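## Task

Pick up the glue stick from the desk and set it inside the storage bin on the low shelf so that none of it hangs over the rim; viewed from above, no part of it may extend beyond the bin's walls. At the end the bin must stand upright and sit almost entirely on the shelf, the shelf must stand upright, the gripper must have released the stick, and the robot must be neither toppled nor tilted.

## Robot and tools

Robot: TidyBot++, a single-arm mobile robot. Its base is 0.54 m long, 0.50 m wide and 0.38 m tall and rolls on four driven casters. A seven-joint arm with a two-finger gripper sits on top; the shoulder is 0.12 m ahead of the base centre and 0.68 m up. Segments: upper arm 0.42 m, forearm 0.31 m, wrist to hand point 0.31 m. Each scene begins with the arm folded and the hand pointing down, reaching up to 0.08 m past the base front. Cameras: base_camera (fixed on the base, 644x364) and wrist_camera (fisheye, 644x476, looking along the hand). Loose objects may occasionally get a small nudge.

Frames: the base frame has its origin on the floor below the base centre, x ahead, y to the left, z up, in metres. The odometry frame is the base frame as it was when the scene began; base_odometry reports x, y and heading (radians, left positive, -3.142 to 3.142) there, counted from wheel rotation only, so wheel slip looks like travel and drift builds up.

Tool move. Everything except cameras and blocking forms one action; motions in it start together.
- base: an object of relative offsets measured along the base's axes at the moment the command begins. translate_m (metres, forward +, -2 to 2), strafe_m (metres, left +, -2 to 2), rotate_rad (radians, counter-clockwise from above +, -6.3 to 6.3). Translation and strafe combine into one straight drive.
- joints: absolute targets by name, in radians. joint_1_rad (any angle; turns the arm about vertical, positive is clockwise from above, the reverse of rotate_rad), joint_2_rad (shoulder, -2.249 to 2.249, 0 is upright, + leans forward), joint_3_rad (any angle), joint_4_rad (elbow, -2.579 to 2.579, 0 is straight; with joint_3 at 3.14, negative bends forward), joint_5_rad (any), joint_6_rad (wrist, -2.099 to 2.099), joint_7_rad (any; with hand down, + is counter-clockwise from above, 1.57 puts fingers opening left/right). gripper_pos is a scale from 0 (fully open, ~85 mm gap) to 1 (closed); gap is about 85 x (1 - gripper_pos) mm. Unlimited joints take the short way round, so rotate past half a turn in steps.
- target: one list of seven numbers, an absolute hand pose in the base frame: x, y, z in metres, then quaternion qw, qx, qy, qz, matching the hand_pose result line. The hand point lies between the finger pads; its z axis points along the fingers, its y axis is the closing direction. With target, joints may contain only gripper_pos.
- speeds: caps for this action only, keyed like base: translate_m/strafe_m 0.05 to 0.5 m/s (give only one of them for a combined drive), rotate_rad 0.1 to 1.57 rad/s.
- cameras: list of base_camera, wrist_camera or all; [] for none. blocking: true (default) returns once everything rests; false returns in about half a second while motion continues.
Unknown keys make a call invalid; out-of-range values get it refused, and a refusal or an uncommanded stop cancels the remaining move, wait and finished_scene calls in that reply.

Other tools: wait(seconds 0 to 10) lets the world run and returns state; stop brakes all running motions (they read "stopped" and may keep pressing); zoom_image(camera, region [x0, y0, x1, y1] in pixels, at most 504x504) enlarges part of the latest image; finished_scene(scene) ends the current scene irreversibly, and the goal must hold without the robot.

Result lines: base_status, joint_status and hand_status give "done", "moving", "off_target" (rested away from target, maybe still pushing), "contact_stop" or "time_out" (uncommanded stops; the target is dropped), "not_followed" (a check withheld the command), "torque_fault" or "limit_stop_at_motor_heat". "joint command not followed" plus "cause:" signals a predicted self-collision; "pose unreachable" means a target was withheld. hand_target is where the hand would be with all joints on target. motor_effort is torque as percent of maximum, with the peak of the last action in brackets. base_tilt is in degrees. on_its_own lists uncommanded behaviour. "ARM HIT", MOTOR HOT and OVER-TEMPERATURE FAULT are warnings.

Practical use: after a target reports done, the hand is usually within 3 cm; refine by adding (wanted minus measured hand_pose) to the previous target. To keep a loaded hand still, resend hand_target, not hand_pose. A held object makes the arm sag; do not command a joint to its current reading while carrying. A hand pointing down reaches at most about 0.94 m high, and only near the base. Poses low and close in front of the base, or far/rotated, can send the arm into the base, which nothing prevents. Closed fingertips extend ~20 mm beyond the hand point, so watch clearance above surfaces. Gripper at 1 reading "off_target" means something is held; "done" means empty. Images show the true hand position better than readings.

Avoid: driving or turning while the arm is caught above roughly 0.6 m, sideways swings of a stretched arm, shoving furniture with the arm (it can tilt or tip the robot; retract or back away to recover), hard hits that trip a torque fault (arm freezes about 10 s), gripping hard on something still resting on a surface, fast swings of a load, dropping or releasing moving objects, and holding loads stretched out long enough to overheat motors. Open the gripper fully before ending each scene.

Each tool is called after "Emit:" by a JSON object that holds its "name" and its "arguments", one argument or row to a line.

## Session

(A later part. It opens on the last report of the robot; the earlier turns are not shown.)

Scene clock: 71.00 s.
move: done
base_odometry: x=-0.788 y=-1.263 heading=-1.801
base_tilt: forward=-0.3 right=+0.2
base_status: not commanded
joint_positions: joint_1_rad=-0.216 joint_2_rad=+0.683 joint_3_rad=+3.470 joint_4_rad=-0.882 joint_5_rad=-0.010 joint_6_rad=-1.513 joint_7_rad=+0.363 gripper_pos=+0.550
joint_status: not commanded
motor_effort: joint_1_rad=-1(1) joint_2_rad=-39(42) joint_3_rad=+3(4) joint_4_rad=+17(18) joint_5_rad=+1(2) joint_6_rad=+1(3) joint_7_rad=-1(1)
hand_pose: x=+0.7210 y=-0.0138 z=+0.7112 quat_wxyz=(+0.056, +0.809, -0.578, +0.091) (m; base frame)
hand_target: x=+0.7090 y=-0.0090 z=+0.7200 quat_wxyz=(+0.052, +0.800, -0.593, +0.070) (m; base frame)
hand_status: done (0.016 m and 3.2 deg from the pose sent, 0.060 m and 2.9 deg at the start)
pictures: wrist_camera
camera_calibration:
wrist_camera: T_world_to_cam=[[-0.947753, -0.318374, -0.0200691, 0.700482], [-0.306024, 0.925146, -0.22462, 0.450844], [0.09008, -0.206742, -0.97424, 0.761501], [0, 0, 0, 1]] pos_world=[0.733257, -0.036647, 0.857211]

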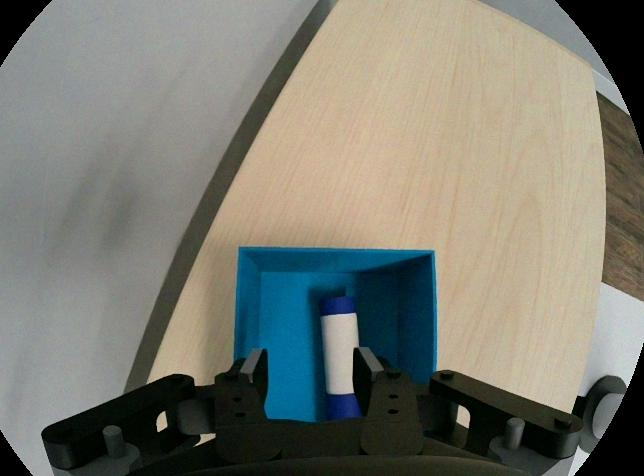

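Lying flat in the bin. Retreat and verify.

Emit:
{"name": "move", "arguments": {
  "target": [0.69, -0.01, 0.86, 0.0519, 0.8002, -0.5933, 0.07],
  "cameras": []
}}

Emit:
{"name": "move", "arguments": {
  "base": {"translate_m":-0.35},
  "cameras": ["wrist_camera"]
}}

Scene clock: 81.97 s.
move: time_out
base_odometry: x=-0.788 y=-1.263 heading=-1.801
base_tilt: forward=-0.3 right=+0.2
base_status: not commanded
joint_positions: joint_1_rad=-0.066 joint_2_rad=+0.870 joint_3_rad=+3.324 joint_4_rad=+0.002 joint_5_rad=+0.014 joint_6_rad=-2.036 joint_7_rad=+0.359 gripper_pos=+0.550
joint_status: not commanded
motor_effort: joint_1_rad=+0(4) joint_2_rad=-41(46) joint_3_rad=+0(3) joint_4_rad=+14(18) joint_5_rad=+1(3) joint_6_rad=+3(4) joint_7_rad=+0(1)
hand_pose: x=+0.7540 y=-0.0118 z=+0.8558 quat_wxyz=(-0.004, +0.801, -0.581, +0.144) (m; base frame)
hand_target: x=+0.7515 y=-0.0102 z=+0.8599 quat_wxyz=(-0.007, +0.802, -0.581, +0.143) (m; base frame)
hand_status: time_out (0.064 m and 10.7 deg from the pose sent, 0.152 m and 3.2 deg at the start; a joint's target at an end of its range on 249 of 300 steps)
pictures: none
No camera images: "cameras" was empty.

not run: a stop that you did not command came earlier in this reply.

Emit:
{"name": "move", "arguments": {
  "base": {"translate_m":-0.35},
  "cameras": ["wrist_camera"]
}}

Scene clock: 85.23 s.
move: done
base_odometry: x=-0.708 y=-0.922 heading=-1.801
base_tilt: forward=-0.3 right=+0.2
base_status: done
joint_positions: joint_1_rad=-0.065 joint_2_rad=+0.867 joint_3_rad=+3.324 joint_4_rad=+0.002 joint_5_rad=+0.014 joint_6_rad=-2.036 joint_7_rad=+0.359 gripper_pos=+0.550
joint_status: not commanded
motor_effort: joint_1_rad=+0(3) joint_2_rad=-41(45) joint_3_rad=+0(1) joint_4_rad=+14(15) joint_5_rad=+1(1) joint_6_rad=+3(4) joint_7_rad=+0(1)
hand_pose: x=+0.7533 y=-0.0124 z=+0.8581 quat_wxyz=(-0.005, +0.800, -0.582, +0.145) (m; base frame)
hand_target: x=+0.7515 y=-0.0102 z=+0.8599 quat_wxyz=(-0.007, +0.802, -0.581, +0.143) (m; base frame)
hand_status: not commanded
pictures: wrist_camera
camera_calibration:
wrist_camera: T_world_to_cam=[[-0.931133, -0.315274, -0.183287, 0.862109], [-0.269467, 0.933463, -0.236713, 0.475357], [0.245721, -0.171022, -0.954135, 0.767929], [0, 0, 0, 1]] pos_world=[0.742135, -0.0405955, 1.00324]

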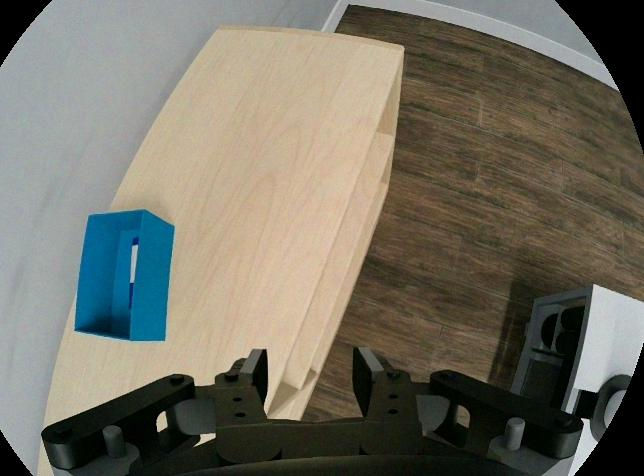

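Emit:
{"name": "finished_scene", "arguments": {
  "scene": 3
}}

The scene is finished: the task was done.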